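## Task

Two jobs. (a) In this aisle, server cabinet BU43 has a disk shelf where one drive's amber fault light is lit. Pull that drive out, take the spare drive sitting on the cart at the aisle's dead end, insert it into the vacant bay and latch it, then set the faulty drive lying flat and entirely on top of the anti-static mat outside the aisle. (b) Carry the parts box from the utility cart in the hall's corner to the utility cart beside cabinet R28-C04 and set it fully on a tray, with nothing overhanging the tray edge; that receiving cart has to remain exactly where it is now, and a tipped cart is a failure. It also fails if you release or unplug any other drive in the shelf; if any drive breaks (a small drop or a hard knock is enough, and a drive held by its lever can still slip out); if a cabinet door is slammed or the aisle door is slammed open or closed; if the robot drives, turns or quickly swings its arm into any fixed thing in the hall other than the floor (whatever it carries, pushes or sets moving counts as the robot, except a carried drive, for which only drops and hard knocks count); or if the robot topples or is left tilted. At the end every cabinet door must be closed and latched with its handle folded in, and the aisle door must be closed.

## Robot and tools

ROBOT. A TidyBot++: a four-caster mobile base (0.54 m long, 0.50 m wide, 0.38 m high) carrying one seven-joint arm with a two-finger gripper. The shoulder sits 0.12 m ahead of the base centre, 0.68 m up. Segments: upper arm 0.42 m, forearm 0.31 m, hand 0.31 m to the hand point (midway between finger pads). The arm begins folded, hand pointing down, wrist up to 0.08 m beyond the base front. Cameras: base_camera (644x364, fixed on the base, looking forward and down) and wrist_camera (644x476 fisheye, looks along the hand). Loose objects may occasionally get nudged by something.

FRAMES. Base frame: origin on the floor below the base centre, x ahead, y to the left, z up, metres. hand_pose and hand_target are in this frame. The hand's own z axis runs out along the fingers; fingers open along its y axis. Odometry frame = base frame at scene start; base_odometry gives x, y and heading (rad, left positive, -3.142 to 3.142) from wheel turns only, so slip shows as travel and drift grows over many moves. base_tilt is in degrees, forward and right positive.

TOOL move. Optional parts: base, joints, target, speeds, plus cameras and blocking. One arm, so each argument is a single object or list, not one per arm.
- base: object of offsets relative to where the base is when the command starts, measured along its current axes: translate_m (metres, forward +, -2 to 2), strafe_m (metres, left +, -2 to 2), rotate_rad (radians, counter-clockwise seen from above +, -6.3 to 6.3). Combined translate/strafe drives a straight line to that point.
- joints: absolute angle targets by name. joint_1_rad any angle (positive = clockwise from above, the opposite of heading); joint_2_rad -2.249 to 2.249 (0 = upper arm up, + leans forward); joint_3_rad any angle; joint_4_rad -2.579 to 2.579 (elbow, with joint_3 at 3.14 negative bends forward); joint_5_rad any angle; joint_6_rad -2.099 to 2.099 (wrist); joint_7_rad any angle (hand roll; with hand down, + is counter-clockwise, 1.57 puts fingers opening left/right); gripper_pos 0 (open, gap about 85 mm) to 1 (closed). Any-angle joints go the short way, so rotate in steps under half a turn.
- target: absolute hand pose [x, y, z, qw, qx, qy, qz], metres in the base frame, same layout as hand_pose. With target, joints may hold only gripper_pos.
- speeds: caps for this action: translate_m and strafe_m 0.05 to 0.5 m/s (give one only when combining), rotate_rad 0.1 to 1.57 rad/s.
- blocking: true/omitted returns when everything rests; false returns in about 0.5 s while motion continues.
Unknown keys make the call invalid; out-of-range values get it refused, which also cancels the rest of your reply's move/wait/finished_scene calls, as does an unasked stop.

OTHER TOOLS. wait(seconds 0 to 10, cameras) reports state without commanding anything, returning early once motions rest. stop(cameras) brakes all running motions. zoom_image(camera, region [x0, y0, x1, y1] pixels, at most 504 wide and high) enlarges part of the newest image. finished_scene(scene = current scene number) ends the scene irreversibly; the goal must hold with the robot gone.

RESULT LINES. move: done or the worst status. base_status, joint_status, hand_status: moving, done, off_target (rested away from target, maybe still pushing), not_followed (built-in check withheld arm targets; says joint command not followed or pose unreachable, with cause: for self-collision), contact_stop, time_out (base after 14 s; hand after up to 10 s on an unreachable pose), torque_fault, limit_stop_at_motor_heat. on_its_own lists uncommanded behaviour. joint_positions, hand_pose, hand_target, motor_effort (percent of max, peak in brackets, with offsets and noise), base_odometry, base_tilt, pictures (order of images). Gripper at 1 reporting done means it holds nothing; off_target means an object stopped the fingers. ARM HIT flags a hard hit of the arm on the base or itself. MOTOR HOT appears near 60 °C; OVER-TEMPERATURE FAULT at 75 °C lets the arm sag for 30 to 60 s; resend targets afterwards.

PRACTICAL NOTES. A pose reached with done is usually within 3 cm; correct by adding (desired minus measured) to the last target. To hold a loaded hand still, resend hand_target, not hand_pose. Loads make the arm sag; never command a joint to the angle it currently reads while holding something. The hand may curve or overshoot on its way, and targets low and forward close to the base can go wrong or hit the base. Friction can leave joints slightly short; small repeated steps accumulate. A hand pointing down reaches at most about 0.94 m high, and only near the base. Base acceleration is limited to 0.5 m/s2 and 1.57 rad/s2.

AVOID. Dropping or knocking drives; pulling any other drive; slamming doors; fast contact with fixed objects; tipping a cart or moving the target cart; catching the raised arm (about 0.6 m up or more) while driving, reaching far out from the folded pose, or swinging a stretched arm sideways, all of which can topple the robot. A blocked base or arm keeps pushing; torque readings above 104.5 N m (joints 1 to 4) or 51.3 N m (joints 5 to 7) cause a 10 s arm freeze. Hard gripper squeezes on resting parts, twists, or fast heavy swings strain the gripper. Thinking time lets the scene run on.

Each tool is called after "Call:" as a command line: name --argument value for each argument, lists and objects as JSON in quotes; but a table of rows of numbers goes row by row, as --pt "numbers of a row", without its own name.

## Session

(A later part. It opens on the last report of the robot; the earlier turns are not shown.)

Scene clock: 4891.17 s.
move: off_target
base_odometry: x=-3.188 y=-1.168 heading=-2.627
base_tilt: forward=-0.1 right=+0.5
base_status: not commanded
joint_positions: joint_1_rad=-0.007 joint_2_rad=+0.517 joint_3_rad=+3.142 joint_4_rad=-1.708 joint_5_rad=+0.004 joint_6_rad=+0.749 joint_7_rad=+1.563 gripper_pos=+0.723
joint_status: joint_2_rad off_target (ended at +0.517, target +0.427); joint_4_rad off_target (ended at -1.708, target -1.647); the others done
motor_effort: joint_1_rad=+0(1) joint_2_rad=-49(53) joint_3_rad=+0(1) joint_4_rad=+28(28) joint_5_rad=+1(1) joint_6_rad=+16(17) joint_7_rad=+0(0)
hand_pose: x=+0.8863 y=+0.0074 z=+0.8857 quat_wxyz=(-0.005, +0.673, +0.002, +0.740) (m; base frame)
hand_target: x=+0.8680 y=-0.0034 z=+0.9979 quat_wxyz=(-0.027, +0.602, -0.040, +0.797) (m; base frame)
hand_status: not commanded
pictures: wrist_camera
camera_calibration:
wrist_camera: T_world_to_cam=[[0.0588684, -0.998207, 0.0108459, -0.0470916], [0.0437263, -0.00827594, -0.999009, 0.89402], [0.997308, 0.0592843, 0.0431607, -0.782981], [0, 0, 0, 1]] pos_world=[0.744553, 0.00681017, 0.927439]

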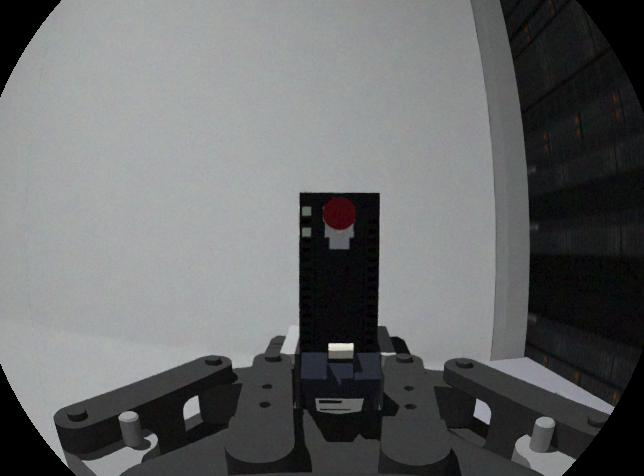

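Call:
move --base '{"translate_m": -0.4}' --speeds '{"translate_m": 0.15}' --cameras '[]'

Call:
move --joints '{"joint_1_rad": 0.0, "joint_2_rad": -0.39, "joint_4_rad": -2.26, "joint_6_rad": 0.48}' --cameras '["wrist_camera", "base_camera"]'

Scene clock: 4939.97 s.
move: done
base_odometry: x=-2.839 y=-0.971 heading=-2.627
base_tilt: forward=+0.0 right=+0.5
base_status: done
joint_positions: joint_1_rad=-0.007 joint_2_rad=+0.513 joint_3_rad=+3.142 joint_4_rad=-1.707 joint_5_rad=+0.004 joint_6_rad=+0.749 joint_7_rad=+1.563 gripper_pos=+0.723
joint_status: not commanded
motor_effort: joint_1_rad=+0(2) joint_2_rad=-48(53) joint_3_rad=+0(1) joint_4_rad=+28(29) joint_5_rad=+1(1) joint_6_rad=+15(17) joint_7_rad=+0(1)
hand_pose: x=+0.8858 y=+0.0074 z=+0.8891 quat_wxyz=(-0.005, +0.671, +0.002, +0.741) (m; base frame)
hand_target: x=+0.8680 y=-0.0034 z=+0.9979 quat_wxyz=(-0.027, +0.602, -0.040, +0.797) (m; base frame)
hand_status: not commanded
pictures: none
No camera images: "cameras" was empty.

Scene clock: 4942.10 s.
move: off_target
base_odometry: x=-2.839 y=-0.971 heading=-2.627
base_tilt: forward=-0.1 right=+0.6
base_status: not commanded
joint_positions: joint_1_rad=-0.007 joint_2_rad=-0.323 joint_3_rad=+3.142 joint_4_rad=-2.291 joint_5_rad=+0.004 joint_6_rad=+0.469 joint_7_rad=+1.563 gripper_pos=+0.723
joint_status: joint_2_rad off_target (ended at -0.323, target -0.390); the others done
motor_effort: joint_1_rad=+0(2) joint_2_rad=-17(51) joint_3_rad=+1(1) joint_4_rad=+31(32) joint_5_rad=+1(1) joint_6_rad=+15(17) joint_7_rad=+0(1)
hand_pose: x=+0.5858 y=+0.0050 z=+0.9815 quat_wxyz=(-0.005, +0.681, +0.001, +0.732) (m; base frame)
hand_target: x=+0.5656 y=-0.0064 z=+1.0341 quat_wxyz=(-0.030, +0.639, -0.042, +0.767) (m; base frame)
hand_status: not commanded
pictures: base_camera, wrist_camera
camera_calibration:
wrist_camera: T_world_to_cam=[[0.058087, -0.998263, 0.00986548, -0.0314771], [0.02089, -0.00866457, -0.999744, 1.01684], [0.998093, 0.0582782, 0.0203504, -0.465387], [0, 0, 0, 1]] pos_world=[0.445086, 0.00451002, 1.02636]

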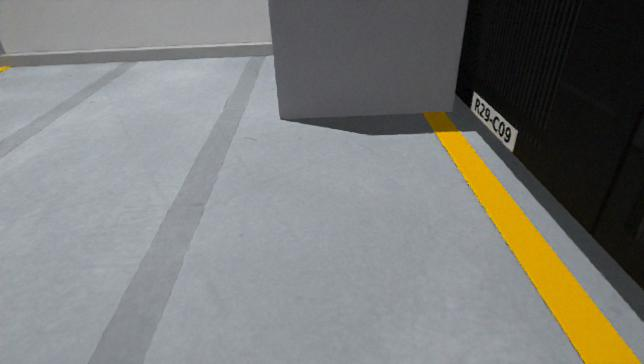

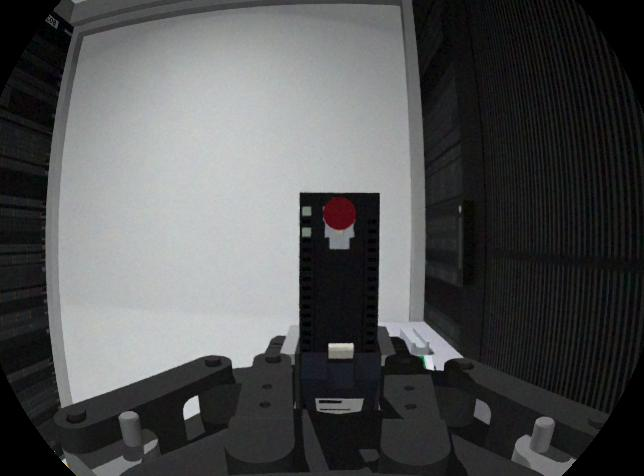

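Call:
move --base '{"translate_m": -1.2, "strafe_m": 0.13}' --speeds '{"translate_m": 0.25}' --cameras '["wrist_camera", "base_camera"]'

Scene clock: 4954.83 s.
move: done
base_odometry: x=-1.731 y=-0.494 heading=-2.627
base_tilt: forward=+0.0 right=+0.5
base_status: done
joint_positions: joint_1_rad=-0.007 joint_2_rad=-0.334 joint_3_rad=+3.142 joint_4_rad=-2.292 joint_5_rad=+0.004 joint_6_rad=+0.467 joint_7_rad=+1.563 gripper_pos=+0.723
joint_status: not commanded
motor_effort: joint_1_rad=+1(1) joint_2_rad=-17(20) joint_3_rad=+1(2) joint_4_rad=+31(32) joint_5_rad=+1(1) joint_6_rad=+16(16) joint_7_rad=+0(1)
hand_pose: x=+0.5825 y=+0.0049 z=+0.9852 quat_wxyz=(-0.005, +0.679, +0.001, +0.735) (m; base frame)
hand_target: x=+0.5656 y=-0.0064 z=+1.0341 quat_wxyz=(-0.030, +0.639, -0.042, +0.767) (m; base frame)
hand_status: not commanded
pictures: base_camera, wrist_camera
camera_calibration:
wrist_camera: T_world_to_cam=[[0.0580127, -0.998264, 0.0102011, -0.0317031], [0.0283975, -0.00856405, -0.99956, 1.0162], [0.997912, 0.0582769, 0.0278514, -0.469407], [0, 0, 0, 1]] pos_world=[0.441409, 0.00441031, 1.02915]

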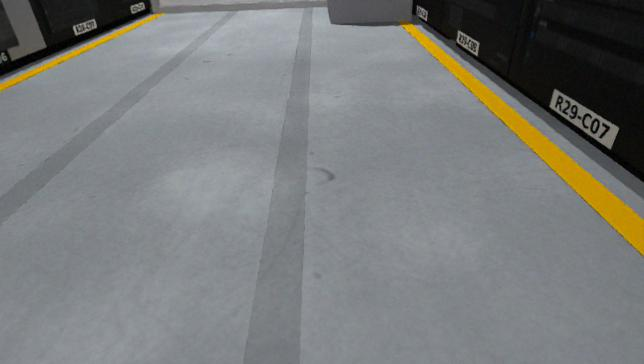

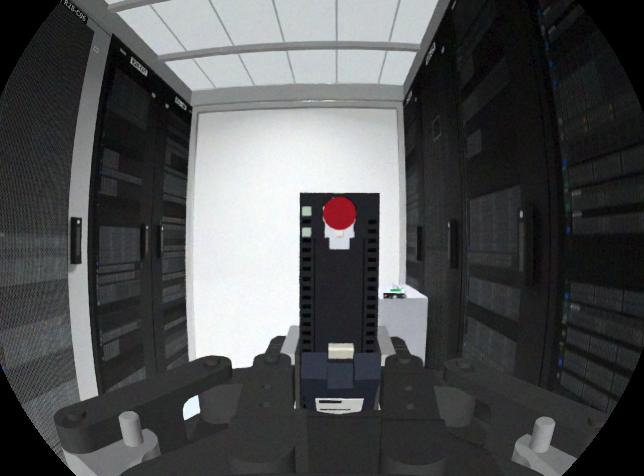

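Call:
move --base '{"rotate_rad": 1.565}' --speeds '{"rotate_rad": 0.4}' --cameras '["wrist_camera", "base_camera"]'

Scene clock: 4967.53 s.
move: done
base_odometry: x=-1.731 y=-0.494 heading=-1.062
base_tilt: forward=-0.1 right=+0.6
base_status: done
joint_positions: joint_1_rad=-0.003 joint_2_rad=-0.334 joint_3_rad=+3.140 joint_4_rad=-2.292 joint_5_rad=+0.004 joint_6_rad=+0.467 joint_7_rad=+1.563 gripper_pos=+0.723
joint_status: not commanded
motor_effort: joint_1_rad=+0(3) joint_2_rad=-16(17) joint_3_rad=+0(4) joint_4_rad=+31(31) joint_5_rad=+1(2) joint_6_rad=+16(16) joint_7_rad=+0(1)
hand_pose: x=+0.5825 y=+0.0040 z=+0.9852 quat_wxyz=(-0.004, +0.679, +0.001, +0.735) (m; base frame)
hand_target: x=+0.5656 y=-0.0064 z=+1.0341 quat_wxyz=(-0.030, +0.639, -0.042, +0.767) (m; base frame)
hand_status: not commanded
pictures: base_camera, wrist_camera
camera_calibration:
wrist_camera: T_world_to_cam=[[0.0555016, -0.998402, 0.0106075, -0.0316093], [0.0282017, -0.00905206, -0.999561, 1.01619], [0.99806, 0.0557764, 0.0276542, -0.469223], [0, 0, 0, 1]] pos_world=[0.441409, 0.00381133, 1.02905]

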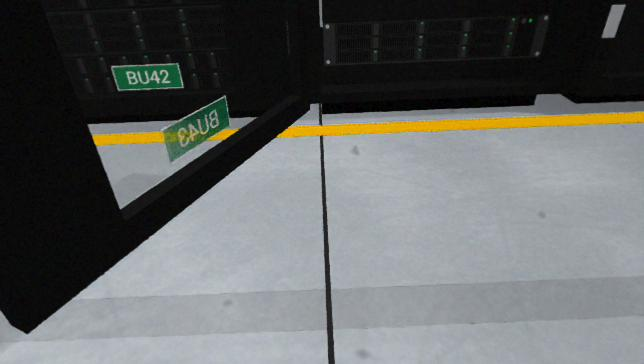

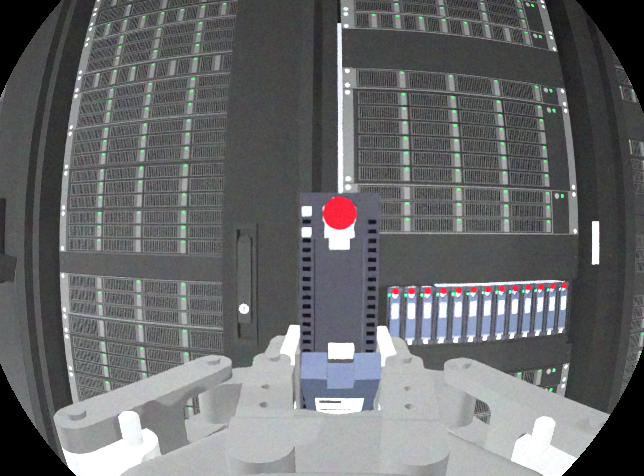

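Call:
zoom_image --camera "base_camera" --region '[344, 60, 644, 200]'

Call:
zoom_image --camera "base_camera" --region '[60, 60, 360, 200]'

Scaled by 1.680.

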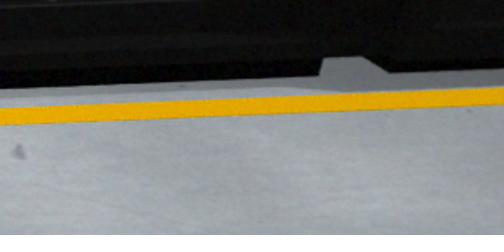

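Scaled by 1.680.

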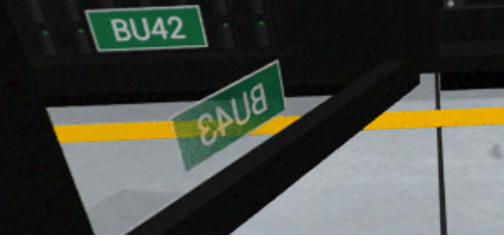

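Call:
zoom_image --camera "wrist_camera" --region '[370, 260, 590, 370]'

Scaled by 2.291.

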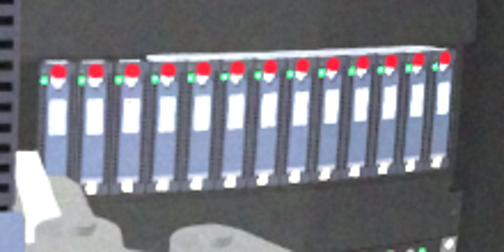

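Call:
move --base '{"strafe_m": -0.068, "translate_m": -0.07}' --speeds '{"translate_m": 0.1}' --cameras '[]'

Call:
move --joints '{"joint_1_rad": 0.0, "joint_2_rad": 0.40, "joint_4_rad": -1.625, "joint_6_rad": 0.71}' --cameras '["wrist_camera", "base_camera"]'

Scene clock: 5012.00 s.
move: done
base_odometry: x=-1.825 y=-0.466 heading=-1.061
base_tilt: forward=-0.1 right=+0.5
base_status: done
joint_positions: joint_1_rad=-0.003 joint_2_rad=-0.335 joint_3_rad=+3.140 joint_4_rad=-2.292 joint_5_rad=+0.004 joint_6_rad=+0.466 joint_7_rad=+1.563 gripper_pos=+0.723
joint_status: not commanded
motor_effort: joint_1_rad=+0(2) joint_2_rad=-17(20) joint_3_rad=+1(2) joint_4_rad=+31(31) joint_5_rad=+1(1) joint_6_rad=+16(16) joint_7_rad=+0(0)
hand_pose: x=+0.5822 y=+0.0040 z=+0.9853 quat_wxyz=(-0.004, +0.679, +0.001, +0.735) (m; base frame)
hand_target: x=+0.5656 y=-0.0064 z=+1.0341 quat_wxyz=(-0.030, +0.639, -0.042, +0.767) (m; base frame)
hand_status: not commanded
pictures: none
No camera images: "cameras" was empty.

Scene clock: 5014.37 s.
move: off_target
base_odometry: x=-1.825 y=-0.466 heading=-1.061
base_tilt: forward=-0.1 right=+0.5
base_status: not commanded
joint_positions: joint_1_rad=-0.003 joint_2_rad=+0.466 joint_3_rad=+3.140 joint_4_rad=-1.692 joint_5_rad=+0.004 joint_6_rad=+0.581 joint_7_rad=+1.563 gripper_pos=+0.723
joint_status: joint_2_rad off_target (ended at +0.466, target +0.400); joint_4_rad off_target (ended at -1.692, target -1.625); joint_6_rad off_target (ended at +0.581, target +0.710); the others done
motor_effort: joint_1_rad=+0(2) joint_2_rad=-47(51) joint_3_rad=+0(1) joint_4_rad=+29(32) joint_5_rad=+1(1) joint_6_rad=+16(17) joint_7_rad=+0(0)
hand_pose: x=+0.8811 y=+0.0051 z=+0.8813 quat_wxyz=(-0.004, +0.709, +0.000, +0.705) (m; base frame)
hand_target: x=+0.8664 y=-0.0099 z=+1.0099 quat_wxyz=(-0.025, +0.610, -0.043, +0.791) (m; base frame)
hand_status: not commanded
pictures: base_camera, wrist_camera
camera_calibration:
wrist_camera: T_world_to_cam=[[0.0564647, -0.998392, 0.00499771, -0.0418081], [-0.0575785, -0.00825368, -0.998307, 0.978453], [0.996743, 0.0560813, -0.057952, -0.687902], [0, 0, 0, 1]] pos_world=[0.74436, 0.00491336, 0.93714]

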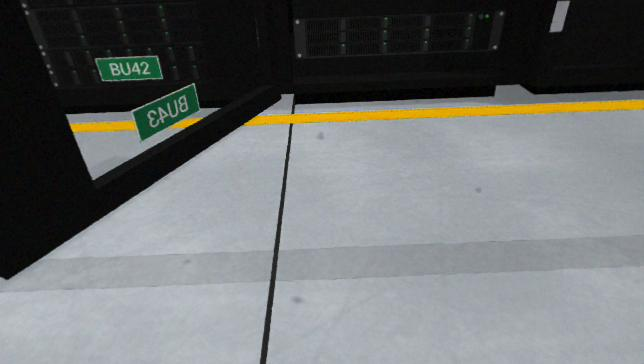

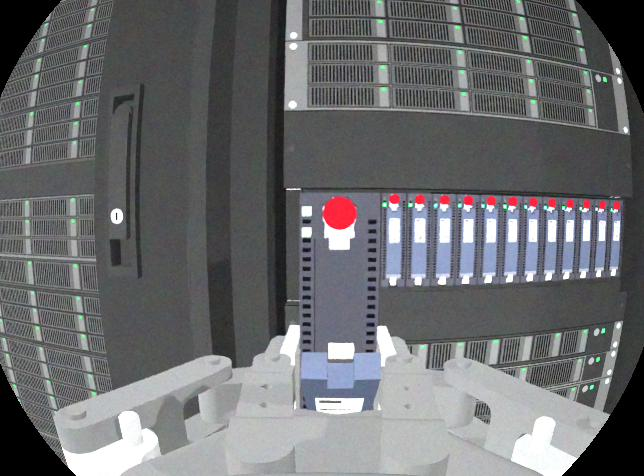

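Call:
move --joints '{"joint_2_rad": 0.402, "joint_4_rad": -1.612, "joint_6_rad": 0.745}' --base '{"strafe_m": -0.0035}' --speeds '{"strafe_m": 0.05}' --cameras '["wrist_camera"]'

Scene clock: 5044.93 s.
move: off_target
base_odometry: x=-1.828 y=-0.467 heading=-1.061
base_tilt: forward=-0.1 right=+0.5
base_status: done
joint_positions: joint_1_rad=-0.002 joint_2_rad=+0.469 joint_3_rad=+3.140 joint_4_rad=-1.675 joint_5_rad=+0.003 joint_6_rad=+0.618 joint_7_rad=+1.563 gripper_pos=+0.723
joint_status: joint_2_rad off_target (ended at +0.469, target +0.402); joint_4_rad off_target (ended at -1.675, target -1.612); joint_6_rad off_target (ended at +0.618, target +0.745)
motor_effort: joint_1_rad=+0(4) joint_2_rad=-47(51) joint_3_rad=+0(3) joint_4_rad=+28(31) joint_5_rad=+1(2) joint_6_rad=+16(17) joint_7_rad=+0(0)
hand_pose: x=+0.8843 y=+0.0044 z=+0.9012 quat_wxyz=(-0.004, +0.691, +0.000, +0.723) (m; base frame)
hand_target: x=+0.8647 y=-0.0105 z=+1.0264 quat_wxyz=(-0.025, +0.592, -0.043, +0.805) (m; base frame)
hand_status: not commanded
pictures: wrist_camera
camera_calibration:
wrist_camera: T_world_to_cam=[[0.0552275, -0.998446, 0.00746013, -0.0439051], [-0.00503665, -0.00775002, -0.999957, 0.953528], [0.998461, 0.0551876, -0.00545684, -0.738621], [0, 0, 0, 1]] pos_world=[0.744712, 0.0043157, 0.949784]

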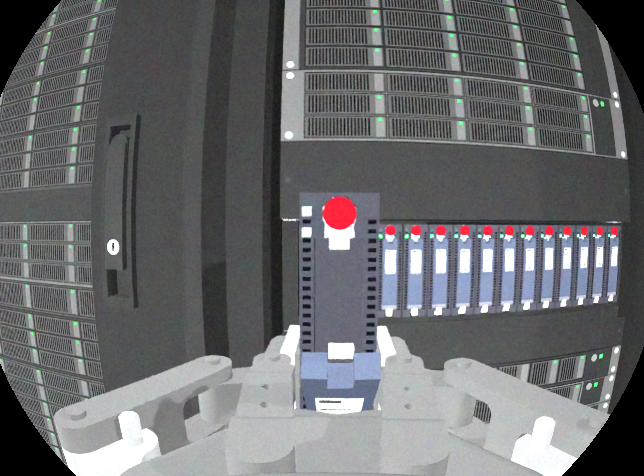

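Call:
move --joints '{"joint_2_rad": 0.404, "joint_4_rad": -1.618, "joint_6_rad": 0.695}' --cameras '["wrist_camera"]'

Scene clock: 5051.03 s.
move: off_target
base_odometry: x=-1.828 y=-0.467 heading=-1.061
base_tilt: forward=+0.0 right=+0.4
base_status: not commanded
joint_positions: joint_1_rad=-0.002 joint_2_rad=+0.469 joint_3_rad=+3.140 joint_4_rad=-1.675 joint_5_rad=+0.003 joint_6_rad=+0.610 joint_7_rad=+1.563 gripper_pos=+0.723
joint_status: joint_2_rad off_target (ended at +0.469, target +0.404); joint_4_rad off_target (ended at -1.675, target -1.618); the others done
motor_effort: joint_1_rad=-1(1) joint_2_rad=-47(50) joint_3_rad=+0(1) joint_4_rad=+29(31) joint_5_rad=+1(1) joint_6_rad=+16(17) joint_7_rad=+0(0)
hand_pose: x=+0.8844 y=+0.0044 z=+0.8984 quat_wxyz=(-0.004, +0.694, +0.000, +0.720) (m; base frame)
hand_target: x=+0.8692 y=-0.0097 z=+1.0065 quat_wxyz=(-0.025, +0.615, -0.043, +0.787) (m; base frame)
hand_status: not commanded
pictures: wrist_camera
camera_calibration:
wrist_camera: T_world_to_cam=[[0.0552897, -0.998445, 0.00707923, -0.0436105], [-0.0137449, -0.0078505, -0.999875, 0.958352], [0.998376, 0.0551855, -0.0141576, -0.73089], [0, 0, 0, 1]] pos_world=[0.745286, 0.00431541, 0.948193]

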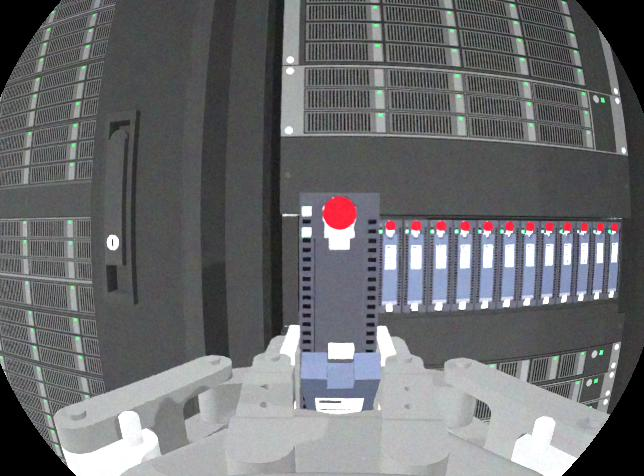

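Call:
move --joints '{"joint_2_rad": 0.408, "joint_4_rad": -1.638, "joint_6_rad": 0.69}' --cameras '["wrist_camera"]'

Scene clock: 5057.83 s.
move: off_target
base_odometry: x=-1.828 y=-0.467 heading=-1.061
base_tilt: forward=-0.1 right=+0.6
base_status: not commanded
joint_positions: joint_1_rad=-0.002 joint_2_rad=+0.469 joint_3_rad=+3.140 joint_4_rad=-1.678 joint_5_rad=+0.003 joint_6_rad=+0.610 joint_7_rad=+1.563 gripper_pos=+0.723
joint_status: joint_2_rad off_target (ended at +0.469, target +0.408); joint_4_rad off_target (ended at -1.678, target -1.638); the others done
motor_effort: joint_1_rad=+0(2) joint_2_rad=-48(49) joint_3_rad=+0(1) joint_4_rad=+29(30) joint_5_rad=+1(1) joint_6_rad=+16(16) joint_7_rad=+0(1)
hand_pose: x=+0.8839 y=+0.0044 z=+0.8965 quat_wxyz=(-0.004, +0.695, +0.000, +0.719) (m; base frame)
hand_target: x=+0.8695 y=-0.0097 z=+0.9903 quat_wxyz=(-0.025, +0.626, -0.044, +0.778) (m; base frame)
hand_status: not commanded
pictures: wrist_camera
camera_calibration:
wrist_camera: T_world_to_cam=[[0.0553105, -0.998445, 0.00689657, -0.0434253], [-0.0169499, -0.00784507, -0.999826, 0.959192], [0.998325, 0.0551839, -0.0173575, -0.727535], [0, 0, 0, 1]] pos_world=[0.744977, 0.00431543, 0.946696]

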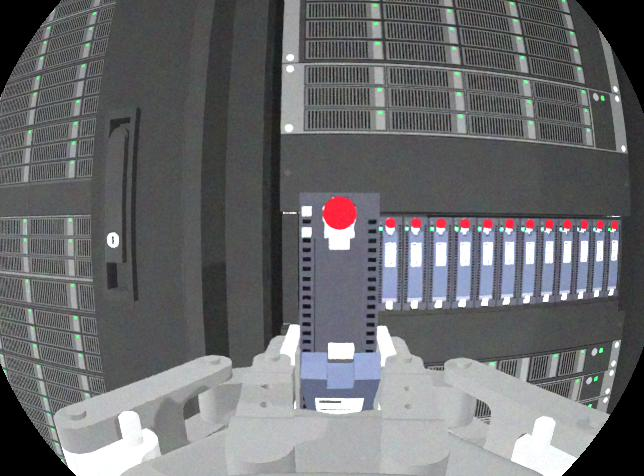

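Call:
move --joints '{"joint_2_rad": 0.412, "joint_4_rad": -1.65, "joint_6_rad": 0.685}' --cameras '["wrist_camera"]'

Scene clock: 5065.17 s.
move: off_target
base_odometry: x=-1.828 y=-0.467 heading=-1.061
base_tilt: forward=+0.0 right=+0.5
base_status: not commanded
joint_positions: joint_1_rad=-0.002 joint_2_rad=+0.469 joint_3_rad=+3.140 joint_4_rad=-1.682 joint_5_rad=+0.003 joint_6_rad=+0.610 joint_7_rad=+1.563 gripper_pos=+0.723
joint_status: joint_2_rad off_target (ended at +0.469, target +0.412); the others done
motor_effort: joint_1_rad=-1(1) joint_2_rad=-47(49) joint_3_rad=+0(1) joint_4_rad=+28(30) joint_5_rad=+1(1) joint_6_rad=+16(16) joint_7_rad=+0(0)
hand_pose: x=+0.8832 y=+0.0044 z=+0.8938 quat_wxyz=(-0.004, +0.697, +0.000, +0.717) (m; base frame)
hand_target: x=+0.8700 y=-0.0096 z=+0.9787 quat_wxyz=(-0.024, +0.634, -0.044, +0.771) (m; base frame)
hand_status: not commanded
pictures: wrist_camera
camera_calibration:
wrist_camera: T_world_to_cam=[[0.0553441, -0.998445, 0.00664201, -0.0431677], [-0.0215575, -0.00784554, -0.999737, 0.960535], [0.998235, 0.0551863, -0.0219582, -0.722644], [0, 0, 0, 1]] pos_world=[0.744464, 0.00431543, 0.944701]

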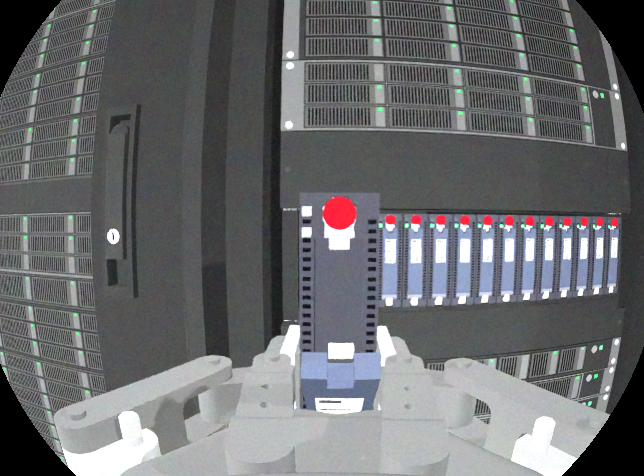

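Call:
move --base '{"translate_m": 0.09}' --speeds '{"translate_m": 0.05}' --cameras '["wrist_camera"]'

Scene clock: 5072.67 s.
move: done
base_odometry: x=-1.784 y=-0.546 heading=-1.061
base_tilt: forward=-0.1 right=+0.5
base_status: done
joint_positions: joint_1_rad=-0.002 joint_2_rad=+0.471 joint_3_rad=+3.140 joint_4_rad=-1.683 joint_5_rad=+0.003 joint_6_rad=+0.610 joint_7_rad=+1.563 gripper_pos=+0.723
joint_status: not commanded
motor_effort: joint_1_rad=+0(2) joint_2_rad=-48(50) joint_3_rad=+0(1) joint_4_rad=+29(30) joint_5_rad=+1(1) joint_6_rad=+16(17) joint_7_rad=+0(0)
hand_pose: x=+0.8836 y=+0.0044 z=+0.8920 quat_wxyz=(-0.004, +0.697, +0.000, +0.717) (m; base frame)
hand_target: x=+0.8700 y=-0.0096 z=+0.9787 quat_wxyz=(-0.024, +0.634, -0.044, +0.771) (m; base frame)
hand_status: not commanded
pictures: wrist_camera
camera_calibration:
wrist_camera: T_world_to_cam=[[0.0553577, -0.998445, 0.0065092, -0.0430754], [-0.0239605, -0.00784572, -0.999682, 0.960789], [0.998179, 0.0551841, -0.0243576, -0.720964], [0, 0, 0, 1]] pos_world=[0.745057, 0.00431543, 0.943203]

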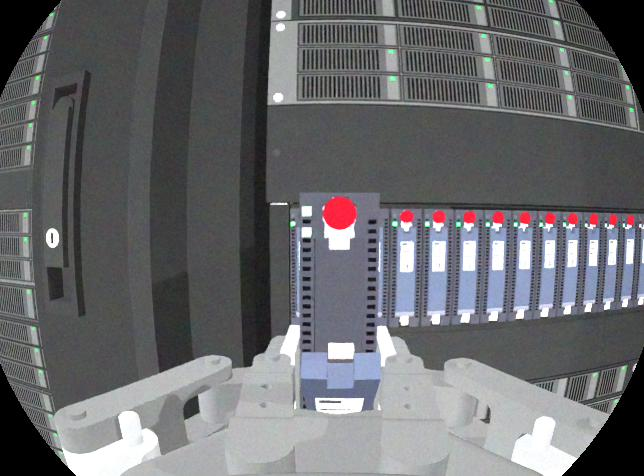

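Call:
zoom_image --camera "wrist_camera" --region '[260, 180, 440, 340]'

Scaled by 2.800.

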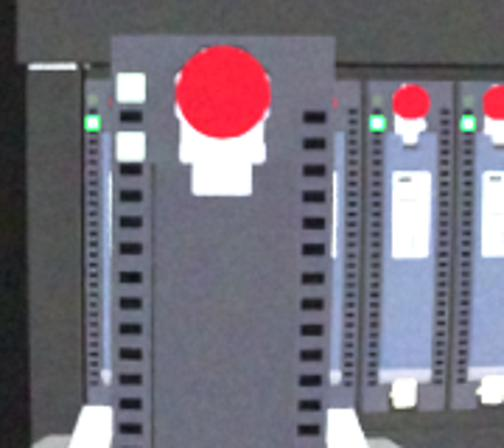

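Call:
move --base '{"strafe_m": -0.002}' --speeds '{"strafe_m": 0.05}' --cameras '[]'

Call:
move --base '{"translate_m": 0.03}' --speeds '{"translate_m": 0.05}' --cameras '["wrist_camera"]'

Scene clock: 5097.80 s.
move: done
base_odometry: x=-1.785 y=-0.547 heading=-1.061
base_tilt: forward=+0.0 right=+0.5
base_status: done
joint_positions: joint_1_rad=-0.002 joint_2_rad=+0.471 joint_3_rad=+3.140 joint_4_rad=-1.683 joint_5_rad=+0.003 joint_6_rad=+0.610 joint_7_rad=+1.563 gripper_pos=+0.723
joint_status: not commanded
motor_effort: joint_1_rad=+0(5) joint_2_rad=-48(49) joint_3_rad=-1(3) joint_4_rad=+29(29) joint_5_rad=+1(2) joint_6_rad=+16(16) joint_7_rad=+0(0)
hand_pose: x=+0.8836 y=+0.0041 z=+0.8920 quat_wxyz=(-0.004, +0.697, +0.000, +0.717) (m; base frame)
hand_target: x=+0.8700 y=-0.0096 z=+0.9787 quat_wxyz=(-0.024, +0.634, -0.044, +0.771) (m; base frame)
hand_status: not commanded
pictures: none
No camera images: "cameras" was empty.

Scene clock: 5099.00 s.
move: done
base_odometry: x=-1.771 y=-0.573 heading=-1.061
base_tilt: forward=+0.0 right=+0.6
base_status: done
joint_positions: joint_1_rad=-0.002 joint_2_rad=+0.471 joint_3_rad=+3.140 joint_4_rad=-1.688 joint_5_rad=+0.003 joint_6_rad=+0.610 joint_7_rad=+1.563 gripper_pos=+0.723
joint_status: not commanded
motor_effort: joint_1_rad=+0(2) joint_2_rad=-45(50) joint_3_rad=+0(1) joint_4_rad=+28(32) joint_5_rad=+1(1) joint_6_rad=+15(17) joint_7_rad=+0(0)
hand_pose: x=+0.8828 y=+0.0041 z=+0.8892 quat_wxyz=(-0.004, +0.699, +0.000, +0.715) (m; base frame)
hand_target: x=+0.8700 y=-0.0096 z=+0.9787 quat_wxyz=(-0.024, +0.634, -0.044, +0.771) (m; base frame)
hand_status: not commanded
pictures: wrist_camera
camera_calibration:
wrist_camera: T_world_to_cam=[[0.0548817, -0.998476, 0.00585519, -0.0423557], [-0.0287944, -0.00744423, -0.999558, 0.962158], [0.998078, 0.0546888, -0.029159, -0.71579], [0, 0, 0, 1]] pos_world=[0.744443, 0.00401708, 0.941108]

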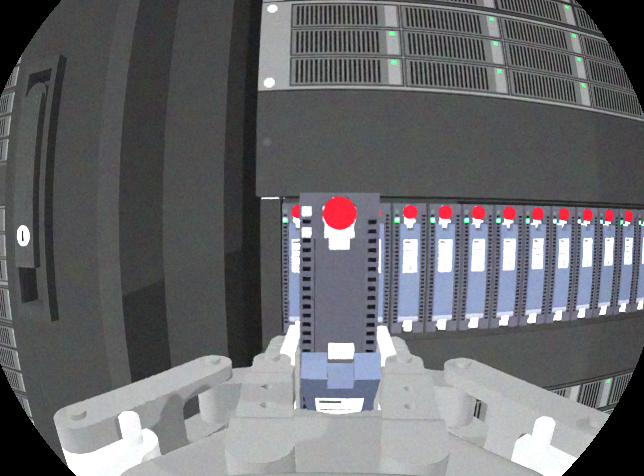

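Call:
move --joints '{"joint_2_rad": 0.41, "joint_4_rad": -1.625, "joint_6_rad": 0.70}' --cameras '["wrist_camera"]'

Scene clock: 5106.97 s.
move: off_target
base_odometry: x=-1.771 y=-0.573 heading=-1.061
base_tilt: forward=-0.1 right=+0.5
base_status: not commanded
joint_positions: joint_1_rad=-0.002 joint_2_rad=+0.471 joint_3_rad=+3.140 joint_4_rad=-1.686 joint_5_rad=+0.003 joint_6_rad=+0.610 joint_7_rad=+1.563 gripper_pos=+0.723
joint_status: joint_2_rad off_target (ended at +0.471, target +0.410); joint_4_rad off_target (ended at -1.686, target -1.625); the others done
motor_effort: joint_1_rad=-1(1) joint_2_rad=-46(48) joint_3_rad=+0(1) joint_4_rad=+31(33) joint_5_rad=+1(1) joint_6_rad=+17(18) joint_7_rad=+0(0)
hand_pose: x=+0.8830 y=+0.0041 z=+0.8899 quat_wxyz=(-0.004, +0.699, +0.000, +0.715) (m; base frame)
hand_target: x=+0.8703 y=-0.0098 z=+0.9994 quat_wxyz=(-0.025, +0.618, -0.043, +0.785) (m; base frame)
hand_status: not commanded
pictures: wrist_camera
camera_calibration:
wrist_camera: T_world_to_cam=[[0.0548699, -0.998476, 0.00592661, -0.0424228], [-0.027491, -0.00744398, -0.999594, 0.961723], [0.998115, 0.0546847, -0.0278576, -0.717132], [0, 0, 0, 1]] pos_world=[0.744547, 0.00401709, 0.941607]

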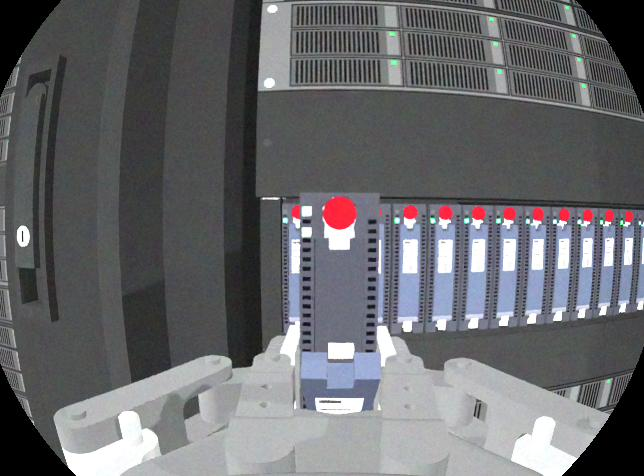

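Call:
move --base '{"translate_m": -0.02}' --speeds '{"translate_m": 0.05}' --cameras '[]'

Call:
move --joints '{"joint_2_rad": 0.404, "joint_4_rad": -1.61, "joint_6_rad": 0.72}' --cameras '["wrist_camera"]'

Scene clock: 5123.03 s.
move: done
base_odometry: x=-1.780 y=-0.556 heading=-1.061
base_tilt: forward=+0.0 right=+0.5
base_status: done
joint_positions: joint_1_rad=-0.002 joint_2_rad=+0.474 joint_3_rad=+3.140 joint_4_rad=-1.681 joint_5_rad=+0.003 joint_6_rad=+0.610 joint_7_rad=+1.563 gripper_pos=+0.723
joint_status: not commanded
motor_effort: joint_1_rad=+0(1) joint_2_rad=-47(52) joint_3_rad=+0(1) joint_4_rad=+29(31) joint_5_rad=+1(1) joint_6_rad=+16(17) joint_7_rad=+0(0)
hand_pose: x=+0.8844 y=+0.0041 z=+0.8909 quat_wxyz=(-0.004, +0.698, +0.000, +0.716) (m; base frame)
hand_target: x=+0.8703 y=-0.0098 z=+0.9994 quat_wxyz=(-0.025, +0.618, -0.043, +0.785) (m; base frame)
hand_status: not commanded
pictures: none
No camera images: "cameras" was empty.

Scene clock: 5123.63 s.
move: off_target
base_odometry: x=-1.780 y=-0.556 heading=-1.061
base_tilt: forward=+0.0 right=+0.6
base_status: not commanded
joint_positions: joint_1_rad=-0.002 joint_2_rad=+0.474 joint_3_rad=+3.140 joint_4_rad=-1.672 joint_5_rad=+0.003 joint_6_rad=+0.612 joint_7_rad=+1.563 gripper_pos=+0.723
joint_status: joint_2_rad off_target (ended at +0.474, target +0.404); joint_4_rad off_target (ended at -1.672, target -1.610); joint_6_rad off_target (ended at +0.612, target +0.720)
motor_effort: joint_1_rad=-1(1) joint_2_rad=-48(50) joint_3_rad=+0(1) joint_4_rad=+29(30) joint_5_rad=+1(1) joint_6_rad=+15(17) joint_7_rad=+0(0)
hand_pose: x=+0.8859 y=+0.0041 z=+0.8964 quat_wxyz=(-0.004, +0.694, +0.000, +0.720) (m; base frame)
hand_target: x=+0.8677 y=-0.0101 z=+1.0186 quat_wxyz=(-0.025, +0.602, -0.043, +0.797) (m; base frame)
hand_status: not commanded
pictures: wrist_camera
camera_calibration:
wrist_camera: T_world_to_cam=[[0.0547949, -0.998476, 0.00662864, -0.0431816], [-0.0147731, -0.00744858, -0.999863, 0.957227], [0.998388, 0.0546894, -0.0151587, -0.731455], [0, 0, 0, 1]] pos_world=[0.746784, 0.00401707, 0.946294]

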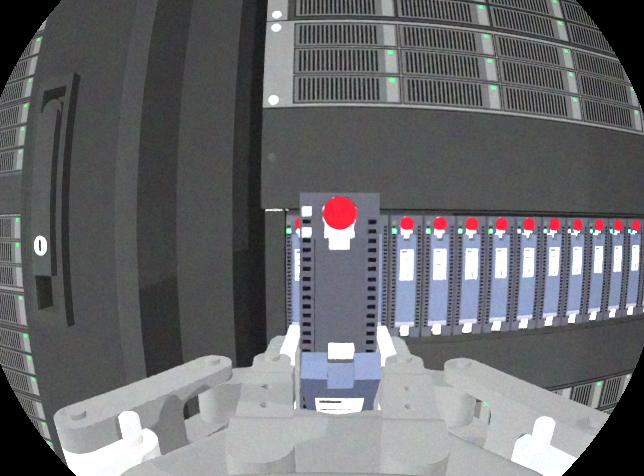

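Call:
move --base '{"translate_m": 0.015}' --speeds '{"translate_m": 0.05}' --cameras '["wrist_camera"]'

Scene clock: 5132.67 s.
move: done
base_odometry: x=-1.773 y=-0.569 heading=-1.061
base_tilt: forward=+0.0 right=+0.5
base_status: done
joint_positions: joint_1_rad=-0.002 joint_2_rad=+0.474 joint_3_rad=+3.140 joint_4_rad=-1.672 joint_5_rad=+0.003 joint_6_rad=+0.612 joint_7_rad=+1.563 gripper_pos=+0.723
joint_status: not commanded
motor_effort: joint_1_rad=+1(1) joint_2_rad=-49(52) joint_3_rad=-1(1) joint_4_rad=+29(30) joint_5_rad=+1(1) joint_6_rad=+16(17) joint_7_rad=+0(0)
hand_pose: x=+0.8860 y=+0.0041 z=+0.8965 quat_wxyz=(-0.004, +0.694, +0.000, +0.720) (m; base frame)
hand_target: x=+0.8677 y=-0.0101 z=+1.0186 quat_wxyz=(-0.025, +0.602, -0.043, +0.797) (m; base frame)
hand_status: not commanded
pictures: wrist_camera
camera_calibration:
wrist_camera: T_world_to_cam=[[0.054793, -0.998476, 0.00664508, -0.0432075], [-0.0144727, -0.00744855, -0.999868, 0.957109], [0.998393, 0.0546896, -0.0148587, -0.731942], [0, 0, 0, 1]] pos_world=[0.746985, 0.00401707, 0.946394]

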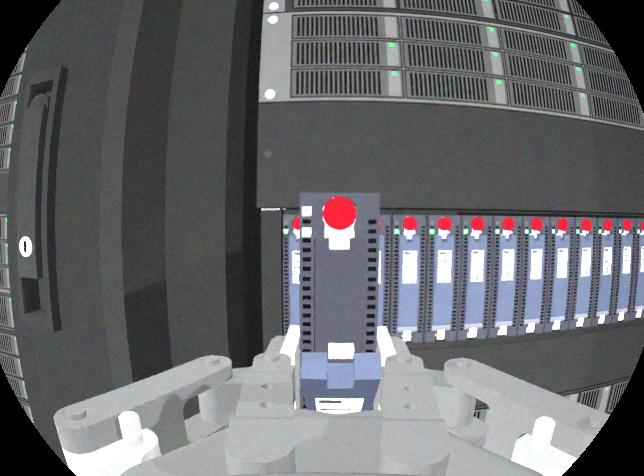

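Call:
zoom_image --camera "wrist_camera" --region '[260, 180, 440, 340]'

Scaled by 2.800.

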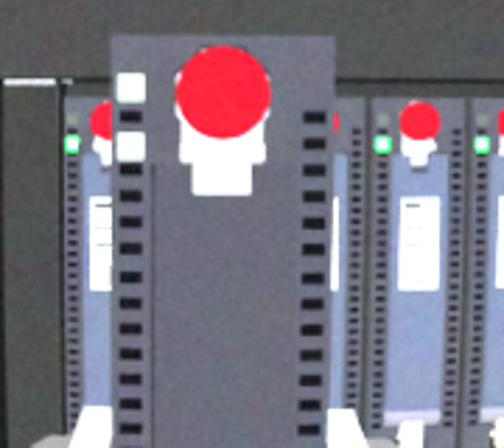

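Call:
move --base '{"translate_m": 0.02}' --speeds '{"translate_m": 0.05}' --cameras '["wrist_camera"]'

Scene clock: 5146.73 s.
move: done
base_odometry: x=-1.764 y=-0.586 heading=-1.061
base_tilt: forward=+0.0 right=+0.5
base_status: done
joint_positions: joint_1_rad=-0.002 joint_2_rad=+0.467 joint_3_rad=+3.140 joint_4_rad=-1.682 joint_5_rad=+0.003 joint_6_rad=+0.616 joint_7_rad=+1.563 gripper_pos=+0.723
joint_status: not commanded
motor_effort: joint_1_rad=+1(2) joint_2_rad=-45(50) joint_3_rad=+1(1) joint_4_rad=+34(41) joint_5_rad=+0(1) joint_6_rad=+16(19) joint_7_rad=+0(0)
hand_pose: x=+0.8828 y=+0.0042 z=+0.8977 quat_wxyz=(-0.004, +0.693, +0.000, +0.721) (m; base frame)
hand_target: x=+0.8677 y=-0.0101 z=+1.0186 quat_wxyz=(-0.025, +0.602, -0.043, +0.797) (m; base frame)
hand_status: not commanded
pictures: wrist_camera
camera_calibration:
wrist_camera: T_world_to_cam=[[0.0548744, -0.998471, 0.00664308, -0.0429915], [-0.0125745, -0.00734362, -0.999894, 0.956573], [0.998414, 0.0547851, -0.0129582, -0.730461], [0, 0, 0, 1]] pos_world=[0.74369, 0.00411728, 0.947292]

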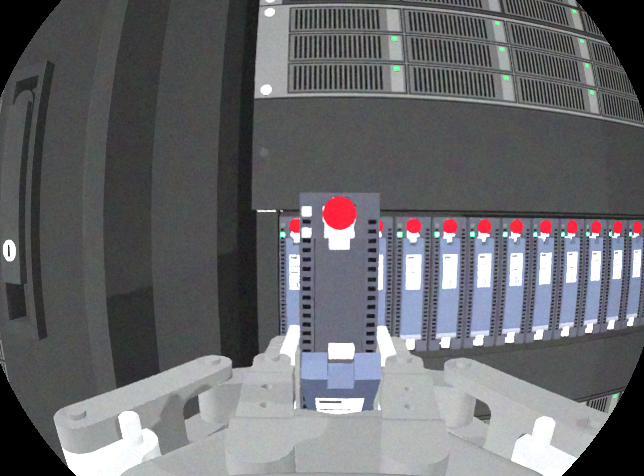

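Call:
move --base '{"translate_m": -0.02}' --speeds '{"translate_m": 0.05}' --cameras '[]'

Call:
move --joints '{"joint_6_rad": 0.66}' --cameras '["wrist_camera"]'

Scene clock: 5161.37 s.
move: done
base_odometry: x=-1.773 y=-0.569 heading=-1.061
base_tilt: forward=+0.0 right=+0.4
base_status: done
joint_positions: joint_1_rad=-0.002 joint_2_rad=+0.475 joint_3_rad=+3.140 joint_4_rad=-1.668 joint_5_rad=+0.003 joint_6_rad=+0.616 joint_7_rad=+1.563 gripper_pos=+0.723
joint_status: not commanded
motor_effort: joint_1_rad=-1(2) joint_2_rad=-48(51) joint_3_rad=+0(1) joint_4_rad=+29(33) joint_5_rad=+1(1) joint_6_rad=+16(19) joint_7_rad=+0(0)
hand_pose: x=+0.8867 y=+0.0042 z=+0.8996 quat_wxyz=(-0.004, +0.691, +0.000, +0.723) (m; base frame)
hand_target: x=+0.8677 y=-0.0101 z=+1.0186 quat_wxyz=(-0.025, +0.602, -0.043, +0.797) (m; base frame)
hand_status: not commanded
pictures: none
No camera images: "cameras" was empty.

Scene clock: 5161.90 s.
move: done
base_odometry: x=-1.773 y=-0.569 heading=-1.061
base_tilt: forward=-0.1 right=+0.5
base_status: not commanded
joint_positions: joint_1_rad=-0.002 joint_2_rad=+0.475 joint_3_rad=+3.140 joint_4_rad=-1.667 joint_5_rad=+0.003 joint_6_rad=+0.593 joint_7_rad=+1.563 gripper_pos=+0.723
joint_status: all done
motor_effort: joint_1_rad=+0(1) joint_2_rad=-48(52) joint_3_rad=+0(1) joint_4_rad=+29(32) joint_5_rad=+1(1) joint_6_rad=+16(18) joint_7_rad=+0(0)
hand_pose: x=+0.8872 y=+0.0041 z=+0.8925 quat_wxyz=(-0.004, +0.699, +0.000, +0.715) (m; base frame)
hand_target: x=+0.8723 y=-0.0092 z=+1.0006 quat_wxyz=(-0.026, +0.625, -0.043, +0.779) (m; base frame)
hand_status: not commanded
pictures: wrist_camera
camera_calibration:
wrist_camera: T_world_to_cam=[[0.0548853, -0.998476, 0.00581125, -0.0424778], [-0.0295951, -0.00744422, -0.999534, 0.966162], [0.998054, 0.0546878, -0.0299586, -0.719315], [0, 0, 0, 1]] pos_world=[0.748841, 0.00411708, 0.944409]

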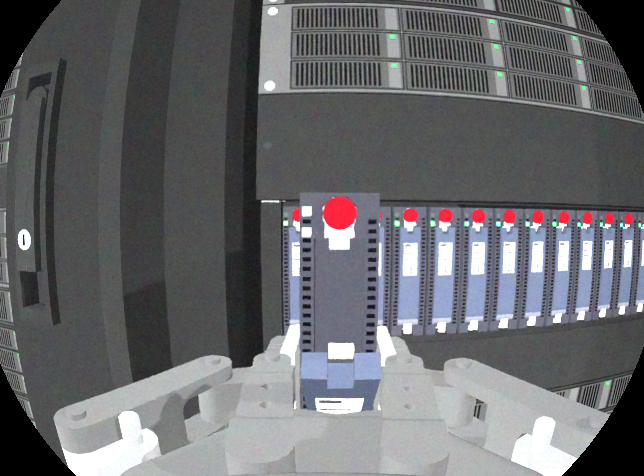

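Call:
move --joints '{"joint_6_rad": 0.715}' --cameras '["wrist_camera"]'

Scene clock: 5168.90 s.
move: done
base_odometry: x=-1.773 y=-0.569 heading=-1.061
base_tilt: forward=+0.0 right=+0.5
base_status: not commanded
joint_positions: joint_1_rad=-0.002 joint_2_rad=+0.476 joint_3_rad=+3.140 joint_4_rad=-1.665 joint_5_rad=+0.003 joint_6_rad=+0.624 joint_7_rad=+1.563 gripper_pos=+0.723
joint_status: all done
motor_effort: joint_1_rad=+0(1) joint_2_rad=-49(51) joint_3_rad=+0(0) joint_4_rad=+29(31) joint_5_rad=+1(1) joint_6_rad=+16(17) joint_7_rad=+0(0)
hand_pose: x=+0.8872 y=+0.0042 z=+0.9030 quat_wxyz=(-0.004, +0.688, +0.000, +0.726) (m; base frame)
hand_target: x=+0.8681 y=-0.0100 z=+1.0172 quat_wxyz=(-0.025, +0.604, -0.043, +0.796) (m; base frame)
hand_status: not commanded
pictures: wrist_camera
camera_calibration:
wrist_camera: T_world_to_cam=[[0.0547671, -0.998471, 0.00750369, -0.0439451], [0.00315046, -0.00734214, -0.999968, 0.948122], [0.998494, 0.054789, 0.00274354, -0.748944], [0, 0, 0, 1]] pos_world=[0.747236, 0.00411728, 0.950476]

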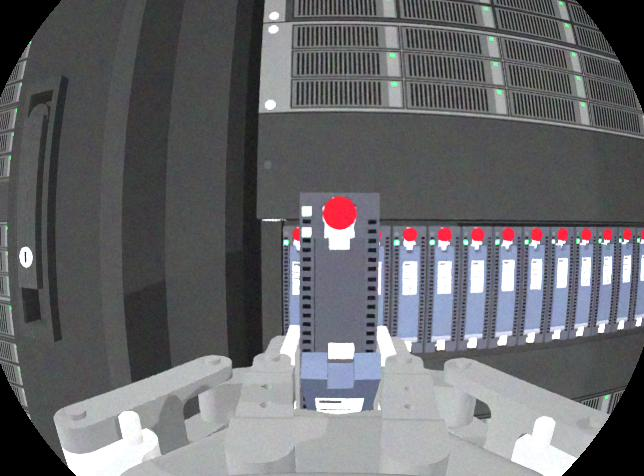

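Call:
move --joints '{"joint_6_rad": 0.68}' --cameras '[]'

Scene clock: 5173.83 s.
move: done
base_odometry: x=-1.773 y=-0.569 heading=-1.061
base_tilt: forward=-0.1 right=+0.5
base_status: not commanded
joint_positions: joint_1_rad=-0.002 joint_2_rad=+0.476 joint_3_rad=+3.140 joint_4_rad=-1.665 joint_5_rad=+0.003 joint_6_rad=+0.616 joint_7_rad=+1.563 gripper_pos=+0.723
joint_status: all done
motor_effort: joint_1_rad=-1(1) joint_2_rad=-48(51) joint_3_rad=+0(1) joint_4_rad=+29(30) joint_5_rad=+1(1) joint_6_rad=+16(17) joint_7_rad=+0(1)
hand_pose: x=+0.8873 y=+0.0042 z=+0.9006 quat_wxyz=(-0.004, +0.691, +0.000, +0.723) (m; base frame)
hand_target: x=+0.8709 y=-0.0095 z=+1.0066 quat_wxyz=(-0.025, +0.618, -0.043, +0.785) (m; base frame)
hand_status: not commanded
pictures: none
No camera images: "cameras" was empty.

Call:
move --joints '{"joint_6_rad": 0.668, "joint_4_rad": -1.62}' --cameras '["wrist_camera"]'

Scene clock: 5179.47 s.
move: off_target
base_odometry: x=-1.773 y=-0.569 heading=-1.061
base_tilt: forward=+0.0 right=+0.5
base_status: not commanded
joint_positions: joint_1_rad=-0.002 joint_2_rad=+0.476 joint_3_rad=+3.140 joint_4_rad=-1.665 joint_5_rad=+0.003 joint_6_rad=+0.616 joint_7_rad=+1.563 gripper_pos=+0.723
joint_status: joint_4_rad off_target (ended at -1.665, target -1.620); the others done
motor_effort: joint_1_rad=+0(1) joint_2_rad=-48(48) joint_3_rad=+0(1) joint_4_rad=+29(30) joint_5_rad=+1(1) joint_6_rad=+16(16) joint_7_rad=+0(0)
hand_pose: x=+0.8873 y=+0.0042 z=+0.9005 quat_wxyz=(-0.004, +0.691, +0.000, +0.723) (m; base frame)
hand_target: x=+0.8710 y=-0.0093 z=+0.9971 quat_wxyz=(-0.025, +0.626, -0.043, +0.778) (m; base frame)
hand_status: not commanded
pictures: wrist_camera
camera_calibration:
wrist_camera: T_world_to_cam=[[0.0547221, -0.998477, 0.00707068, -0.0435159], [-0.00476334, -0.00734225, -0.999962, 0.952639], [0.99849, 0.0546863, -0.00515787, -0.741914], [0, 0, 0, 1]] pos_world=[0.747713, 0.00411738, 0.949084]

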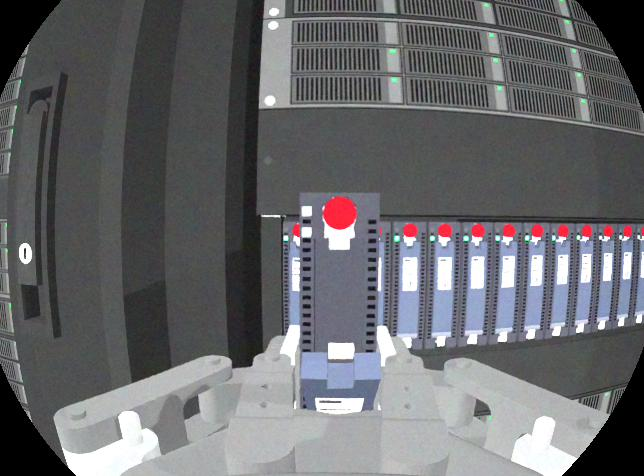

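Call:
move --joints '{"joint_6_rad": 0.655, "joint_4_rad": -1.632}' --cameras '[]'

Scene clock: 5182.17 s.
move: done
base_odometry: x=-1.773 y=-0.569 heading=-1.061
base_tilt: forward=-0.1 right=+0.5
base_status: not commanded
joint_positions: joint_1_rad=-0.002 joint_2_rad=+0.476 joint_3_rad=+3.140 joint_4_rad=-1.668 joint_5_rad=+0.003 joint_6_rad=+0.616 joint_7_rad=+1.563 gripper_pos=+0.723
joint_status: all done
motor_effort: joint_1_rad=-1(1) joint_2_rad=-48(49) joint_3_rad=+0(1) joint_4_rad=+29(29) joint_5_rad=+1(1) joint_6_rad=+16(16) joint_7_rad=+0(0)
hand_pose: x=+0.8869 y=+0.0042 z=+0.8992 quat_wxyz=(-0.004, +0.691, +0.000, +0.722) (m; base frame)
hand_target: x=+0.8709 y=-0.0091 z=+0.9861 quat_wxyz=(-0.025, +0.636, -0.044, +0.770) (m; base frame)
hand_status: not commanded
pictures: none
No camera images: "cameras" was empty.

Call:
move --joints '{"joint_6_rad": 0.64, "joint_4_rad": -1.645}' --cameras '["wrist_camera"]'

Scene clock: 5185.23 s.
move: done
base_odometry: x=-1.773 y=-0.569 heading=-1.061
base_tilt: forward=-0.1 right=+0.5
base_status: not commanded
joint_positions: joint_1_rad=-0.002 joint_2_rad=+0.476 joint_3_rad=+3.140 joint_4_rad=-1.675 joint_5_rad=+0.003 joint_6_rad=+0.615 joint_7_rad=+1.563 gripper_pos=+0.723
joint_status: all done
motor_effort: joint_1_rad=+0(1) joint_2_rad=-48(50) joint_3_rad=+0(1) joint_4_rad=+29(30) joint_5_rad=+1(1) joint_6_rad=+16(17) joint_7_rad=+0(0)
hand_pose: x=+0.8857 y=+0.0042 z=+0.8944 quat_wxyz=(-0.004, +0.695, +0.000, +0.719) (m; base frame)
hand_target: x=+0.8706 y=-0.0089 z=+0.9739 quat_wxyz=(-0.025, +0.647, -0.044, +0.761) (m; base frame)
hand_status: not commanded
pictures: wrist_camera
camera_calibration:
wrist_camera: T_world_to_cam=[[0.0548025, -0.998476, 0.00644641, -0.0429029], [-0.0161812, -0.00734335, -0.999842, 0.95646], [0.998366, 0.0546895, -0.016559, -0.730145], [0, 0, 0, 1]] pos_world=[0.74678, 0.00411738, 0.944495]

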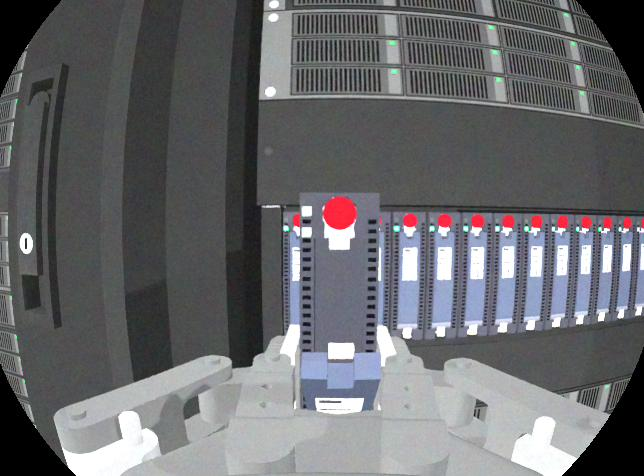

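Call:
move --base '{"translate_m": 0.025}' --speeds '{"translate_m": 0.05}' --cameras '["wrist_camera"]'

Scene clock: 5191.60 s.
move: done
base_odometry: x=-1.761 y=-0.591 heading=-1.061
base_tilt: forward=-0.1 right=+0.5
base_status: done
joint_positions: joint_1_rad=-0.002 joint_2_rad=+0.476 joint_3_rad=+3.140 joint_4_rad=-1.676 joint_5_rad=+0.003 joint_6_rad=+0.615 joint_7_rad=+1.563 gripper_pos=+0.723
joint_status: not commanded
motor_effort: joint_1_rad=+1(2) joint_2_rad=-47(51) joint_3_rad=+1(2) joint_4_rad=+28(30) joint_5_rad=+0(1) joint_6_rad=+15(16) joint_7_rad=+0(0)
hand_pose: x=+0.8857 y=+0.0044 z=+0.8940 quat_wxyz=(-0.004, +0.695, +0.000, +0.719) (m; base frame)
hand_target: x=+0.8706 y=-0.0089 z=+0.9739 quat_wxyz=(-0.025, +0.647, -0.044, +0.761) (m; base frame)
hand_status: not commanded
pictures: wrist_camera
camera_calibration:
wrist_camera: T_world_to_cam=[[0.0552047, -0.998454, 0.00640948, -0.0429671], [-0.0167791, -0.00734605, -0.999832, 0.9566], [0.998334, 0.0550879, -0.0171587, -0.72957], [0, 0, 0, 1]] pos_world=[0.746778, 0.00431698, 0.944196]

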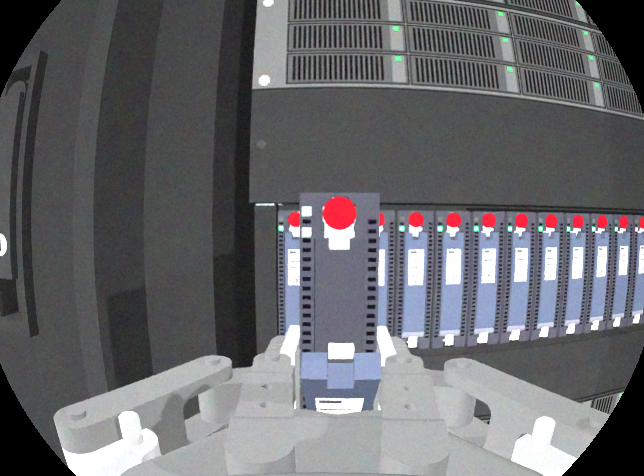

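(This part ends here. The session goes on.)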